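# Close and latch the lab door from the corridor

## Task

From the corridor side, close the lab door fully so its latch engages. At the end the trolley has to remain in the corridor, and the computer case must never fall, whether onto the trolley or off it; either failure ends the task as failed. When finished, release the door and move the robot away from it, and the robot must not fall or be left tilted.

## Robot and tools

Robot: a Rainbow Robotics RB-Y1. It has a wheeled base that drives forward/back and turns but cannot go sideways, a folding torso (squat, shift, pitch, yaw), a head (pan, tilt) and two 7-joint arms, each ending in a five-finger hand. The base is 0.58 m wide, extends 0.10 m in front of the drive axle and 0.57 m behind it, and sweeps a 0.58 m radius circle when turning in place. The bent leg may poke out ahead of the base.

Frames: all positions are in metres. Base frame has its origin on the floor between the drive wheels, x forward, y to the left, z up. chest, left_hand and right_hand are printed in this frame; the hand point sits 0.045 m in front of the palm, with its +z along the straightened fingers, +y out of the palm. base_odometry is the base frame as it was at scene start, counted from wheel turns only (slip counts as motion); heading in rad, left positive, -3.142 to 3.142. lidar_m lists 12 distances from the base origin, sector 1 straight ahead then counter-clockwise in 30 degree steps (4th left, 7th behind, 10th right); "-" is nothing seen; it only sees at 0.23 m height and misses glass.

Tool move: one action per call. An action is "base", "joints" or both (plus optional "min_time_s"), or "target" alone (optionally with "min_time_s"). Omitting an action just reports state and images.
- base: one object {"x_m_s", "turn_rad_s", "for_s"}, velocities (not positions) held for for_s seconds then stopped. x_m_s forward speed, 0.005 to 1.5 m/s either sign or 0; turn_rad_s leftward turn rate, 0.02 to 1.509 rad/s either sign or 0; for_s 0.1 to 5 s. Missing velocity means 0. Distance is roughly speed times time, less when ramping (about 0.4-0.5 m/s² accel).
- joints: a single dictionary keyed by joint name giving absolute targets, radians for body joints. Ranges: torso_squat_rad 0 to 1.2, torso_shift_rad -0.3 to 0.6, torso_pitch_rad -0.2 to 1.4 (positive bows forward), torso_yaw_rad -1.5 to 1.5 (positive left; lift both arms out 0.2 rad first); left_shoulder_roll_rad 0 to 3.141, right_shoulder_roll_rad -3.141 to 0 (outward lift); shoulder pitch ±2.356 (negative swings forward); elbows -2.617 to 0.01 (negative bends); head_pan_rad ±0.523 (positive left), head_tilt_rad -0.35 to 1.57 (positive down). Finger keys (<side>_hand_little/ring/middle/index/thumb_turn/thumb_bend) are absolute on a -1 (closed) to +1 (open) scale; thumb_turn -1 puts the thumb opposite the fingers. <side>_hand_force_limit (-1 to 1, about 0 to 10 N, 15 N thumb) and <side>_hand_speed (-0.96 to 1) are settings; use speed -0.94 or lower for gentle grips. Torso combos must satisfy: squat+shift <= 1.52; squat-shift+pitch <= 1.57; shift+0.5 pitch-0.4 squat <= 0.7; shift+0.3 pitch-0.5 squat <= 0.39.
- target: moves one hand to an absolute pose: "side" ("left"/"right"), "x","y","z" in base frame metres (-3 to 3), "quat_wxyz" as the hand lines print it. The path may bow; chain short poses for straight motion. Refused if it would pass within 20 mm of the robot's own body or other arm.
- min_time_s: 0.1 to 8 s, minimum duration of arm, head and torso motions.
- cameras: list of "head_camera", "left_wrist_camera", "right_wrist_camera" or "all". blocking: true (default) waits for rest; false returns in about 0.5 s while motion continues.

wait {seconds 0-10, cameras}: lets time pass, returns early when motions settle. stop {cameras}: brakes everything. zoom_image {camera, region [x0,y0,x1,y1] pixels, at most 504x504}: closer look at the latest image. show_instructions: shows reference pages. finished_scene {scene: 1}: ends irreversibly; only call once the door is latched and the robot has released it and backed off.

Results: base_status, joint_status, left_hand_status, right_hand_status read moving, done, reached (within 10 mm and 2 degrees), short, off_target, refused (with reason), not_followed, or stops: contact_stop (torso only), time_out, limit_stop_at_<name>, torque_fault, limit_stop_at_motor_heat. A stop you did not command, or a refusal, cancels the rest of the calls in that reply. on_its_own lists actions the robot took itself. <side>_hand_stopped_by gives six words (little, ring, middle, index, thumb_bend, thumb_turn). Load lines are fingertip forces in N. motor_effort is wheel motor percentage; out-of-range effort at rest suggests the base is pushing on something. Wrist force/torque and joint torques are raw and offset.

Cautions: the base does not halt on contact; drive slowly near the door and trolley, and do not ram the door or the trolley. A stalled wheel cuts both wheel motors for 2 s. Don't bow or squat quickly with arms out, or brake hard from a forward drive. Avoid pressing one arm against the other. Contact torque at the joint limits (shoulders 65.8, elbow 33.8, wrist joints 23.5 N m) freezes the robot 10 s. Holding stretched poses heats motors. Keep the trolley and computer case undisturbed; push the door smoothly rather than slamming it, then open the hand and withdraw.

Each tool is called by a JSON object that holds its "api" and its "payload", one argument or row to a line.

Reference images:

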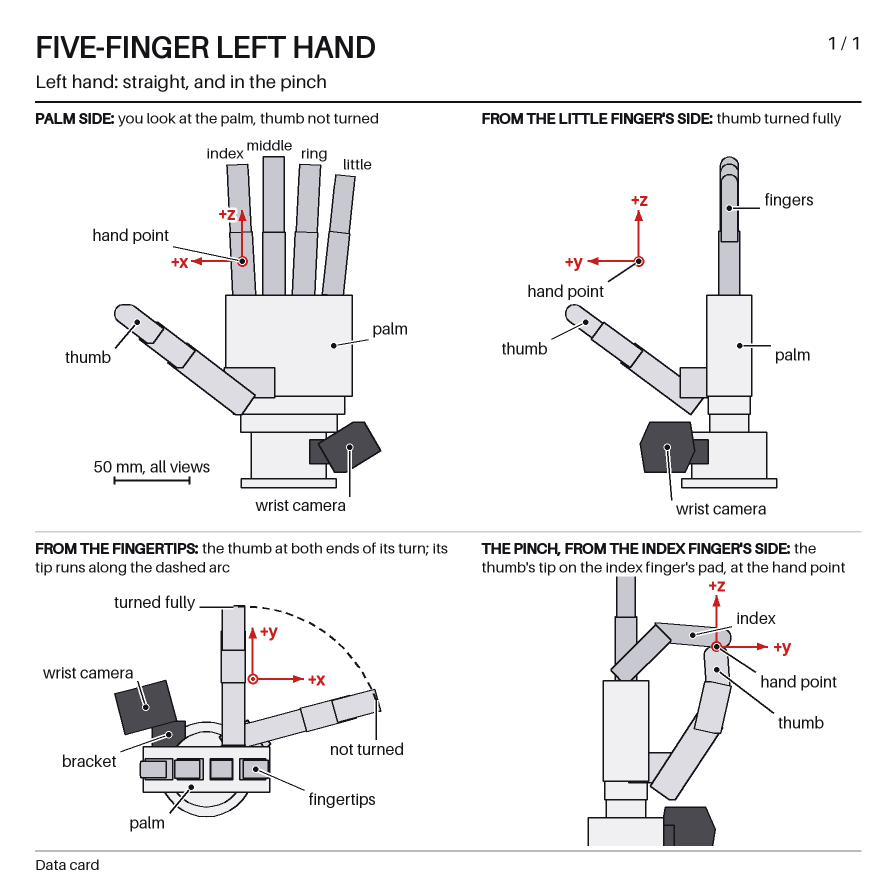

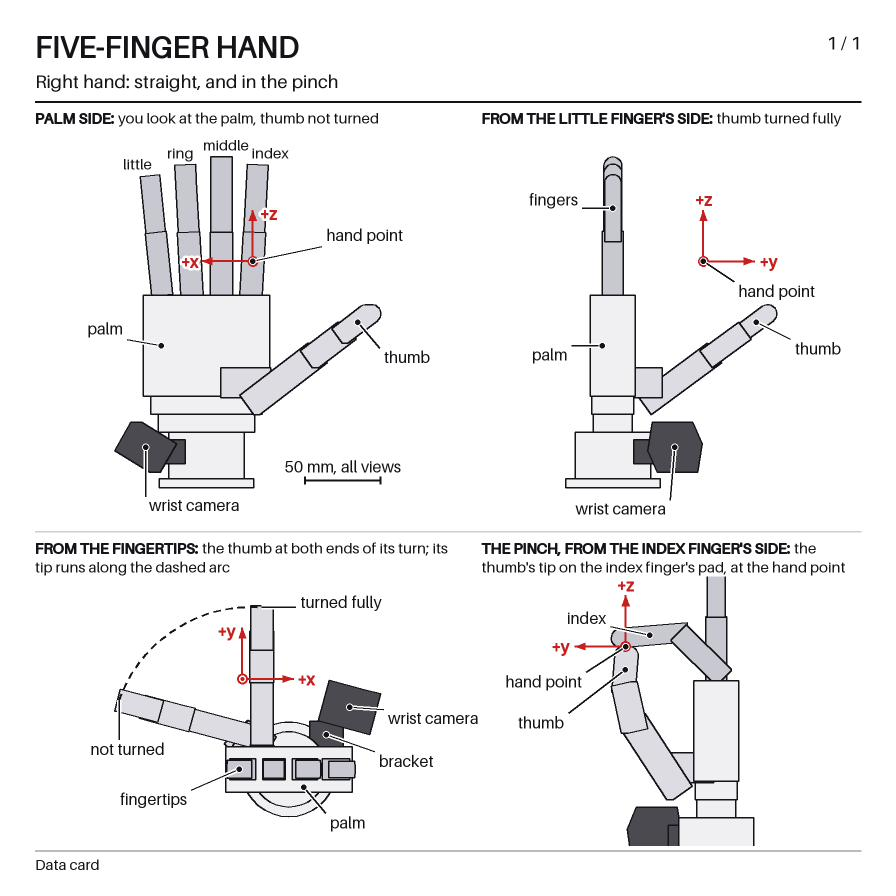

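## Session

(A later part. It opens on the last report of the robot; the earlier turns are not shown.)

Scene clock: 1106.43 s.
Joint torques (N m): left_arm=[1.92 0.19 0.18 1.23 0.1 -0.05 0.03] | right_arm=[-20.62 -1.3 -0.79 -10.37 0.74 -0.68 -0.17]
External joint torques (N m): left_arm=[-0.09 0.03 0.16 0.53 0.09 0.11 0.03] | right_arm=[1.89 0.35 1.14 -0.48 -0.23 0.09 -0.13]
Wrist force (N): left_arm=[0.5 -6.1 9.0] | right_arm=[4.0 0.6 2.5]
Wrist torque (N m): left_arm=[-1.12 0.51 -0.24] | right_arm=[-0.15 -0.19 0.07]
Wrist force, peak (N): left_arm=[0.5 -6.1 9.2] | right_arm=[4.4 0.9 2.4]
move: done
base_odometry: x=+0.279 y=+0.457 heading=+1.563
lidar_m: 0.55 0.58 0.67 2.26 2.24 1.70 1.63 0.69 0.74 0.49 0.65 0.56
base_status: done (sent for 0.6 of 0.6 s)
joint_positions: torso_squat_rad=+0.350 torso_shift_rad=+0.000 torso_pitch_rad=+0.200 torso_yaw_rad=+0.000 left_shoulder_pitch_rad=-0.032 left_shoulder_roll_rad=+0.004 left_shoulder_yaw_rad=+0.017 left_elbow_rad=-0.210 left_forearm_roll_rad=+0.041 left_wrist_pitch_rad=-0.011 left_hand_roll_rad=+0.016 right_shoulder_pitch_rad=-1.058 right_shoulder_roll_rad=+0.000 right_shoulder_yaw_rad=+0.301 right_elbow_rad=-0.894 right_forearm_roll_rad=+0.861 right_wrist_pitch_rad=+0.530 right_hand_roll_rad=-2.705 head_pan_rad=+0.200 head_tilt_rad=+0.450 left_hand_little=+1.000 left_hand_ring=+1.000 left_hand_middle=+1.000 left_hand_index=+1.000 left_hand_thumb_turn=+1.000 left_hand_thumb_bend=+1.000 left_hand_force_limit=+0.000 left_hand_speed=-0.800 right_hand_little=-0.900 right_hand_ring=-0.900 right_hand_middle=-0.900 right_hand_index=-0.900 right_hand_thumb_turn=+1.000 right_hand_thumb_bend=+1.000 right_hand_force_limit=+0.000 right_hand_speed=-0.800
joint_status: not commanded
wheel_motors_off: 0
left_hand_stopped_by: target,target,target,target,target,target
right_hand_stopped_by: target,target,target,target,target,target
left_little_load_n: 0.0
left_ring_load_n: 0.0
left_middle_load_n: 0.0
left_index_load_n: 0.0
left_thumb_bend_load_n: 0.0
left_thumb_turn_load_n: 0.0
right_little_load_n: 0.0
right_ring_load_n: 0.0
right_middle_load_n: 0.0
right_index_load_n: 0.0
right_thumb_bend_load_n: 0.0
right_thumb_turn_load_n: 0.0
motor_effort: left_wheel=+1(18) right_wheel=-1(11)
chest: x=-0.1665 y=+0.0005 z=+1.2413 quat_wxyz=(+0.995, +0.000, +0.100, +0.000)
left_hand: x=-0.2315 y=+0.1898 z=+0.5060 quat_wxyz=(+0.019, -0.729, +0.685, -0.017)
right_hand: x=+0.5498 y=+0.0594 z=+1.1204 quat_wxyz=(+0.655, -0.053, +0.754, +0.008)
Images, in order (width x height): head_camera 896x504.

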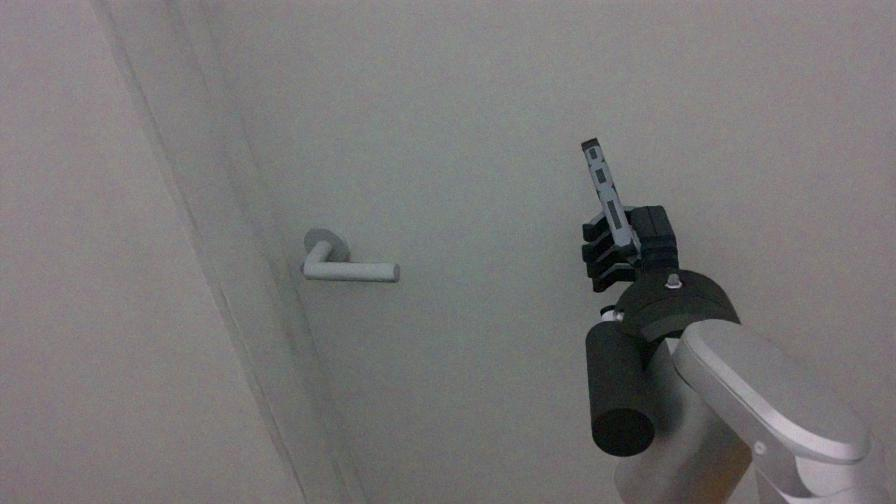

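{"api": "move", "payload": {
  "base": {"x_m_s": 0.02, "for_s": 0.8}
}}

{"api": "move", "payload": {
  "base": {"x_m_s": 0.02, "for_s": 0.6},
  "cameras": ["head_camera"]
}}

Scene clock: 1110.57 s.
Joint torques (N m): left_arm=[2.32 -0.95 0.58 0.86 -0.16 -0.15 0.12] | right_arm=[-21.68 -2.23 -1.6 -10.45 0.5 -0.78 -0.19]
External joint torques (N m): left_arm=[0.32 -1.11 0.56 0.17 -0.16 0.01 0.12] | right_arm=[0.83 -0.58 0.34 -0.56 -0.47 -0.01 -0.15]
Wrist force (N): left_arm=[0.8 -5.9 9.0] | right_arm=[5.9 -1.9 -14.7]
Wrist torque (N m): left_arm=[-1.11 0.46 -0.22] | right_arm=[0.35 -0.10 0.08]
Wrist force, peak (N): left_arm=[0.8 -6.2 9.1] | right_arm=[6.8 -3.2 -23.0]
move: done
base_odometry: x=+0.280 y=+0.473 heading=+1.564
lidar_m: 0.53 0.57 0.65 2.21 2.27 1.72 1.65 0.70 0.75 0.50 0.63 0.55
base_status: done (sent for 0.8 of 0.8 s)
joint_positions: torso_squat_rad=+0.350 torso_shift_rad=+0.000 torso_pitch_rad=+0.200 torso_yaw_rad=+0.000 left_shoulder_pitch_rad=-0.032 left_shoulder_roll_rad=+0.004 left_shoulder_yaw_rad=+0.017 left_elbow_rad=-0.210 left_forearm_roll_rad=+0.041 left_wrist_pitch_rad=-0.011 left_hand_roll_rad=+0.016 right_shoulder_pitch_rad=-1.058 right_shoulder_roll_rad=+0.000 right_shoulder_yaw_rad=+0.301 right_elbow_rad=-0.894 right_forearm_roll_rad=+0.861 right_wrist_pitch_rad=+0.530 right_hand_roll_rad=-2.705 head_pan_rad=+0.200 head_tilt_rad=+0.450 left_hand_little=+1.000 left_hand_ring=+1.000 left_hand_middle=+1.000 left_hand_index=+1.000 left_hand_thumb_turn=+1.000 left_hand_thumb_bend=+1.000 left_hand_force_limit=+0.000 left_hand_speed=-0.800 right_hand_little=-0.900 right_hand_ring=-0.900 right_hand_middle=-0.900 right_hand_index=-0.901 right_hand_thumb_turn=+1.000 right_hand_thumb_bend=+1.000 right_hand_force_limit=+0.000 right_hand_speed=-0.800
joint_status: not commanded
wheel_motors_off: 0
left_hand_stopped_by: target,target,target,target,target,target
right_hand_stopped_by: target,target,target,target,target,target
left_little_load_n: 0.0
left_ring_load_n: 0.0
left_middle_load_n: 0.0
left_index_load_n: 0.0
left_thumb_bend_load_n: 0.0
left_thumb_turn_load_n: 0.0
right_little_load_n: 0.0
right_ring_load_n: 0.0
right_middle_load_n: 0.0
right_index_load_n: -6.0
right_thumb_bend_load_n: 0.0
right_thumb_turn_load_n: 0.0
motor_effort: left_wheel=+5(19) right_wheel=-1(11)
chest: x=-0.1668 y=+0.0005 z=+1.2413 quat_wxyz=(+0.995, +0.000, +0.100, +0.000)
left_hand: x=-0.2316 y=+0.1898 z=+0.5060 quat_wxyz=(+0.019, -0.729, +0.685, -0.017)
right_hand: x=+0.5496 y=+0.0595 z=+1.1205 quat_wxyz=(+0.655, -0.053, +0.754, +0.008)
pictures: none

Scene clock: 1111.77 s.
Joint torques (N m): left_arm=[2.26 -0.45 -0.24 0.95 0.13 -0.18 -0.15] | right_arm=[-38.94 -12.27 -8.91 -10.05 0.99 -2.53 -0.18]
External joint torques (N m): left_arm=[0.37 -0.63 -0.26 0.31 0.12 -0.01 -0.15] | right_arm=[-16.44 -10.69 -6.98 -0.16 0.02 -1.76 -0.14]
Wrist force (N): left_arm=[0.7 -6.0 8.9] | right_arm=[22.6 -19.1 -132.6]
Wrist torque (N m): left_arm=[-1.09 0.48 -0.23] | right_arm=[3.91 -0.06 0.70]
Wrist force, peak (N): left_arm=[0.6 -6.2 9.2] | right_arm=[24.5 -20.6 -149.5]
move: done
base_odometry: x=+0.280 y=+0.485 heading=+1.563
lidar_m: 0.52 0.56 0.64 2.17 2.27 1.72 1.67 0.72 0.74 0.49 0.62 0.55
base_status: done (sent for 0.6 of 0.6 s)
joint_positions: torso_squat_rad=+0.351 torso_shift_rad=-0.002 torso_pitch_rad=+0.196 torso_yaw_rad=-0.001 left_shoulder_pitch_rad=-0.032 left_shoulder_roll_rad=+0.004 left_shoulder_yaw_rad=+0.017 left_elbow_rad=-0.210 left_forearm_roll_rad=+0.041 left_wrist_pitch_rad=-0.011 left_hand_roll_rad=+0.016 right_shoulder_pitch_rad=-1.054 right_shoulder_roll_rad=+0.003 right_shoulder_yaw_rad=+0.303 right_elbow_rad=-0.894 right_forearm_roll_rad=+0.860 right_wrist_pitch_rad=+0.531 right_hand_roll_rad=-2.705 head_pan_rad=+0.200 head_tilt_rad=+0.450 left_hand_little=+1.000 left_hand_ring=+1.000 left_hand_middle=+1.000 left_hand_index=+1.000 left_hand_thumb_turn=+1.000 left_hand_thumb_bend=+1.000 left_hand_force_limit=+0.000 left_hand_speed=-0.800 right_hand_little=-0.900 right_hand_ring=-0.900 right_hand_middle=-0.901 right_hand_index=-0.945 right_hand_thumb_turn=+1.000 right_hand_thumb_bend=+1.000 right_hand_force_limit=+0.000 right_hand_speed=-0.800
joint_status: not commanded
wheel_motors_off: 0
left_hand_stopped_by: target,target,target,target,target,target
right_hand_stopped_by: target,target,target,target,target,target
left_little_load_n: 0.0
left_ring_load_n: 0.0
left_middle_load_n: 0.0
left_index_load_n: 0.0
left_thumb_bend_load_n: 0.0
left_thumb_turn_load_n: 0.0
right_little_load_n: 0.0
right_ring_load_n: 0.0
right_middle_load_n: -10.5
right_index_load_n: -29.5
right_thumb_bend_load_n: 0.0
right_thumb_turn_load_n: -0.5
motor_effort: left_wheel=+21(32) right_wheel=+30(37)
chest: x=-0.1693 y=+0.0000 z=+1.2414 quat_wxyz=(+0.995, +0.000, +0.098, +0.000)
left_hand: x=-0.2314 y=+0.1898 z=+0.5060 quat_wxyz=(+0.021, -0.728, +0.685, -0.018)
right_hand: x=+0.5461 y=+0.0597 z=+1.1199 quat_wxyz=(+0.655, -0.053, +0.754, +0.009)
Images, in order (width x height): head_camera 896x504.

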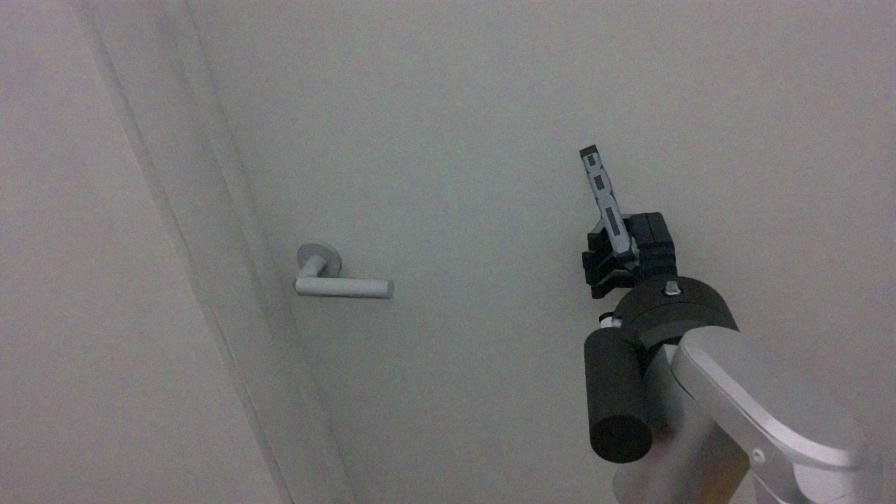

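{"api": "move", "payload": {
  "base": {"x_m_s": -0.2, "for_s": 1.0}
}}

{"api": "move", "payload": {
  "joints": {"torso_pitch_rad": 0.0, "right_shoulder_pitch_rad": -0.3, "right_shoulder_roll_rad": -0.1, "right_shoulder_yaw_rad": 0.0, "right_elbow_rad": -1.2, "right_forearm_roll_rad": 0.0, "right_wrist_pitch_rad": 0.0, "right_hand_roll_rad": 0.0, "right_hand_little": 1.0, "right_hand_ring": 1.0, "right_hand_middle": 1.0, "right_hand_index": 1.0},
  "min_time_s": 2.5,
  "cameras": ["head_camera"]
}}

{"api": "move", "payload": {
  "joints": {"head_pan_rad": -0.52, "head_tilt_rad": 0.6},
  "cameras": ["head_camera"]
}}

Scene clock: 1117.23 s.
Joint torques (N m): left_arm=[2.04 0.3 0.28 0.61 -0.12 -0.31 0.21] | right_arm=[-21.63 -3.83 -4.08 -10.3 0.71 -0.96 -0.15]
External joint torques (N m): left_arm=[0.03 0.14 0.26 -0.08 -0.12 -0.15 0.21] | right_arm=[0.88 -2.19 -2.15 -0.42 -0.26 -0.19 -0.11]
Wrist force (N): left_arm=[0.5 -5.8 8.9] | right_arm=[3.4 0.7 1.7]
Wrist torque (N m): left_arm=[-1.06 0.51 -0.26] | right_arm=[-0.06 -0.06 0.01]
Wrist force, peak (N): left_arm=[0.7 -6.3 9.2] | right_arm=[23.2 -19.9 -133.2]
move: done
base_odometry: x=+0.278 y=+0.284 heading=+1.562
lidar_m: 0.73 0.75 0.94 2.91 2.00 1.52 1.47 1.55 0.58 0.51 0.52 0.74
base_status: done (sent for 1 of 1 s)
joint_positions: torso_squat_rad=+0.350 torso_shift_rad=+0.000 torso_pitch_rad=+0.200 torso_yaw_rad=+0.000 left_shoulder_pitch_rad=-0.032 left_shoulder_roll_rad=+0.004 left_shoulder_yaw_rad=+0.017 left_elbow_rad=-0.209 left_forearm_roll_rad=+0.041 left_wrist_pitch_rad=-0.011 left_hand_roll_rad=+0.016 right_shoulder_pitch_rad=-1.058 right_shoulder_roll_rad=+0.000 right_shoulder_yaw_rad=+0.302 right_elbow_rad=-0.894 right_forearm_roll_rad=+0.861 right_wrist_pitch_rad=+0.530 right_hand_roll_rad=-2.705 head_pan_rad=+0.200 head_tilt_rad=+0.450 left_hand_little=+1.000 left_hand_ring=+1.000 left_hand_middle=+1.000 left_hand_index=+1.000 left_hand_thumb_turn=+1.000 left_hand_thumb_bend=+1.000 left_hand_force_limit=+0.000 left_hand_speed=-0.800 right_hand_little=-0.900 right_hand_ring=-0.900 right_hand_middle=-0.900 right_hand_index=-0.941 right_hand_thumb_turn=+1.000 right_hand_thumb_bend=+1.000 right_hand_force_limit=+0.000 right_hand_speed=-0.800
joint_status: not commanded
wheel_motors_off: 0
left_hand_stopped_by: target,target,target,target,target,target
right_hand_stopped_by: target,target,target,target,target,target
left_little_load_n: 0.0
left_ring_load_n: 0.0
left_middle_load_n: 0.0
left_index_load_n: 0.0
left_thumb_bend_load_n: 0.0
left_thumb_turn_load_n: 0.0
right_little_load_n: 0.0
right_ring_load_n: 0.0
right_middle_load_n: 0.0
right_index_load_n: 0.0
right_thumb_bend_load_n: 0.0
right_thumb_turn_load_n: 0.0
motor_effort: left_wheel=+1(31) right_wheel=+2(19)
chest: x=-0.1667 y=+0.0004 z=+1.2413 quat_wxyz=(+0.995, +0.000, +0.100, +0.000)
left_hand: x=-0.2316 y=+0.1898 z=+0.5061 quat_wxyz=(+0.019, -0.729, +0.685, -0.017)
right_hand: x=+0.5494 y=+0.0600 z=+1.1204 quat_wxyz=(+0.655, -0.054, +0.754, +0.009)
pictures: none

Scene clock: 1121.20 s.
Joint torques (N m): left_arm=[-1.61 -0.41 -0.21 -0.66 0 -0.53 0.18] | right_arm=[-12.97 -4.51 -2.22 -11.06 -0.03 -2.1 -0.17]
External joint torques (N m): left_arm=[0.1 -0.62 -0.22 0.12 -0.01 -0.09 0.18] | right_arm=[2.29 -1.57 -1.14 -0.84 -0.22 -0.04 -0.17]
Wrist force (N): left_arm=[0.7 -5.1 8.9] | right_arm=[-2.5 6.3 1.7]
Wrist torque (N m): left_arm=[-1.03 0.47 -0.25] | right_arm=[0.28 0.39 -0.05]
Wrist force, peak (N): left_arm=[0.7 -5.8 9.2] | right_arm=[-2.9 6.8 2.2]
move: limit_stop_at_own_body_left_arm
base_odometry: x=+0.278 y=+0.284 heading=+1.562
lidar_m: 0.73 0.76 0.95 2.91 2.00 1.53 1.47 1.56 0.58 0.52 0.52 0.74
base_status: not commanded
joint_positions: torso_squat_rad=+0.350 torso_shift_rad=+0.000 torso_pitch_rad=+0.050 torso_yaw_rad=+0.000 left_shoulder_pitch_rad=-0.032 left_shoulder_roll_rad=+0.004 left_shoulder_yaw_rad=+0.017 left_elbow_rad=-0.209 left_forearm_roll_rad=+0.041 left_wrist_pitch_rad=-0.011 left_hand_roll_rad=+0.016 right_shoulder_pitch_rad=-0.300 right_shoulder_roll_rad=-0.100 right_shoulder_yaw_rad=+0.000 right_elbow_rad=-1.200 right_forearm_roll_rad=+0.000 right_wrist_pitch_rad=+0.000 right_hand_roll_rad=+0.000 head_pan_rad=+0.200 head_tilt_rad=+0.450 left_hand_little=+1.000 left_hand_ring=+1.000 left_hand_middle=+1.000 left_hand_index=+1.000 left_hand_thumb_turn=+1.000 left_hand_thumb_bend=+1.000 left_hand_force_limit=+0.000 left_hand_speed=-0.800 right_hand_little=+1.000 right_hand_ring=+1.000 right_hand_middle=+1.000 right_hand_index=+1.000 right_hand_thumb_turn=+1.000 right_hand_thumb_bend=+1.000 right_hand_force_limit=+0.000 right_hand_speed=-0.800
joint_status: torso_pitch_rad limit_stop_at_own_body_left_arm (moved -0.150 of -0.200); the others done
wheel_motors_off: 0
left_hand_stopped_by: target,target,target,target,target,target
right_hand_stopped_by: target,target,target,target,target,target
left_little_load_n: 0.0
left_ring_load_n: 0.0
left_middle_load_n: 0.0
left_index_load_n: 0.0
left_thumb_bend_load_n: 0.0
left_thumb_turn_load_n: 0.0
right_little_load_n: 0.0
right_ring_load_n: 0.0
right_middle_load_n: 0.0
right_index_load_n: 0.0
right_thumb_bend_load_n: 0.0
right_thumb_turn_load_n: -0.5
on_its_own: torso_pitch_rad is held at +0.050, not at your +0.000, since a limit_stop_at_own_body_left_arm
motor_effort: left_wheel=+0(2) right_wheel=+0(5)
chest: x=-0.2125 y=+0.0005 z=+1.2471 quat_wxyz=(+1.000, +0.000, +0.025, +0.000)
left_hand: x=-0.1672 y=+0.1898 z=+0.5103 quat_wxyz=(+0.070, -0.725, +0.681, -0.071)
right_hand: x=+0.3998 y=-0.1858 z=+0.9012 quat_wxyz=(+0.454, -0.577, +0.485, -0.474)
Images, in order (width x height): head_camera 896x504.

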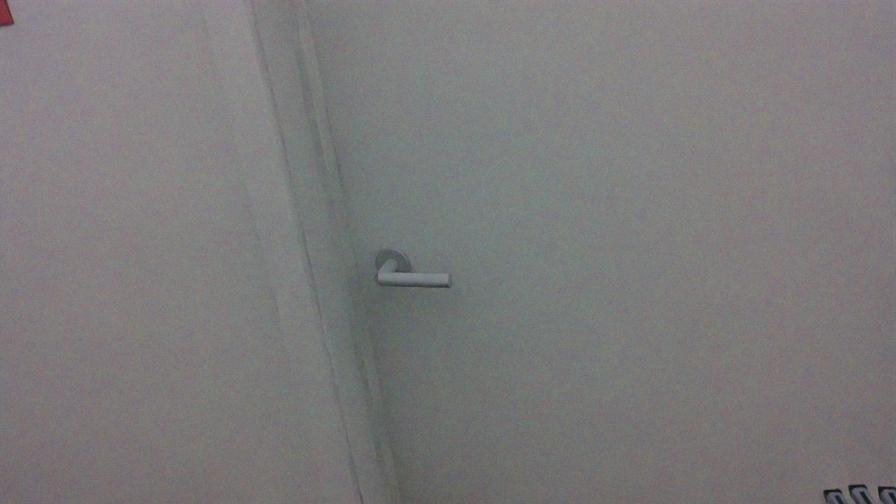

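not run: a stop that you did not command came earlier in this reply.

{"api": "move", "payload": {
  "joints": {"head_pan_rad": -0.52, "head_tilt_rad": 0.7},
  "cameras": ["head_camera"]
}}

Scene clock: 1123.43 s.
Joint torques (N m): left_arm=[-1.5 -0.29 0.89 -0.77 0.03 -0.65 -0.03] | right_arm=[-12.97 -5.07 -2.09 -10.91 -0.02 -2.01 -0.13]
External joint torques (N m): left_arm=[0.22 -0.49 0.88 0.01 0.02 -0.2 -0.03] | right_arm=[2.29 -2.13 -1.01 -0.69 -0.2 0.06 -0.13]
Wrist force (N): left_arm=[0.4 -5.1 8.6] | right_arm=[-2.6 6.0 1.4]
Wrist torque (N m): left_arm=[-1.01 0.50 -0.27] | right_arm=[0.23 0.43 -0.03]
Wrist force, peak (N): left_arm=[0.5 -5.4 9.0] | right_arm=[-2.8 6.6 1.6]
move: done
base_odometry: x=+0.278 y=+0.284 heading=+1.562
lidar_m: 0.72 0.77 0.95 2.92 2.02 1.53 1.46 1.56 0.59 0.52 0.52 0.74
base_status: not commanded
joint_positions: torso_squat_rad=+0.350 torso_shift_rad=+0.000 torso_pitch_rad=+0.050 torso_yaw_rad=+0.000 left_shoulder_pitch_rad=-0.032 left_shoulder_roll_rad=+0.004 left_shoulder_yaw_rad=+0.017 left_elbow_rad=-0.209 left_forearm_roll_rad=+0.041 left_wrist_pitch_rad=-0.011 left_hand_roll_rad=+0.016 right_shoulder_pitch_rad=-0.300 right_shoulder_roll_rad=-0.100 right_shoulder_yaw_rad=+0.000 right_elbow_rad=-1.200 right_forearm_roll_rad=+0.000 right_wrist_pitch_rad=+0.000 right_hand_roll_rad=+0.000 head_pan_rad=-0.520 head_tilt_rad=+0.700 left_hand_little=+1.000 left_hand_ring=+1.000 left_hand_middle=+1.000 left_hand_index=+1.000 left_hand_thumb_turn=+1.000 left_hand_thumb_bend=+1.000 left_hand_force_limit=+0.000 left_hand_speed=-0.800 right_hand_little=+1.000 right_hand_ring=+1.000 right_hand_middle=+1.000 right_hand_index=+1.000 right_hand_thumb_turn=+1.000 right_hand_thumb_bend=+1.000 right_hand_force_limit=+0.000 right_hand_speed=-0.800
joint_status: all done
wheel_motors_off: 0
left_hand_stopped_by: target,target,target,target,target,target
right_hand_stopped_by: target,target,target,target,target,target
left_little_load_n: -0.5
left_ring_load_n: 0.0
left_middle_load_n: 0.0
left_index_load_n: 0.0
left_thumb_bend_load_n: 0.0
left_thumb_turn_load_n: 0.0
right_little_load_n: 0.0
right_ring_load_n: 0.0
right_middle_load_n: 0.0
right_index_load_n: 0.0
right_thumb_bend_load_n: 0.0
right_thumb_turn_load_n: 0.0
on_its_own: torso_pitch_rad is held at +0.050, not at your +0.000, since a limit_stop_at_own_body_left_arm
motor_effort: left_wheel=-1(1) right_wheel=+1(3)
chest: x=-0.2125 y=+0.0005 z=+1.2471 quat_wxyz=(+1.000, +0.000, +0.025, +0.000)
left_hand: x=-0.1672 y=+0.1898 z=+0.5103 quat_wxyz=(+0.070, -0.725, +0.681, -0.071)
right_hand: x=+0.3998 y=-0.1858 z=+0.9012 quat_wxyz=(+0.454, -0.577, +0.485, -0.474)
Images, in order (width x height): head_camera 896x504.

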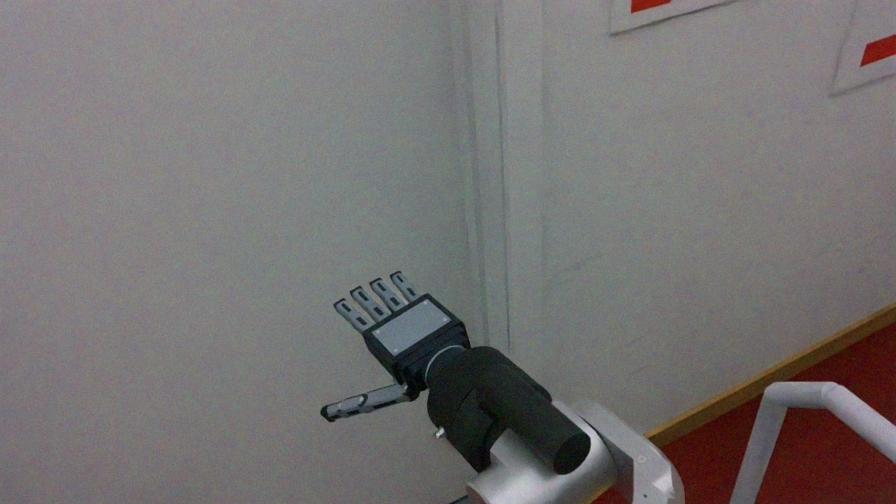

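{"api": "finished_scene", "payload": {

}}

The scene is finished: the task was done.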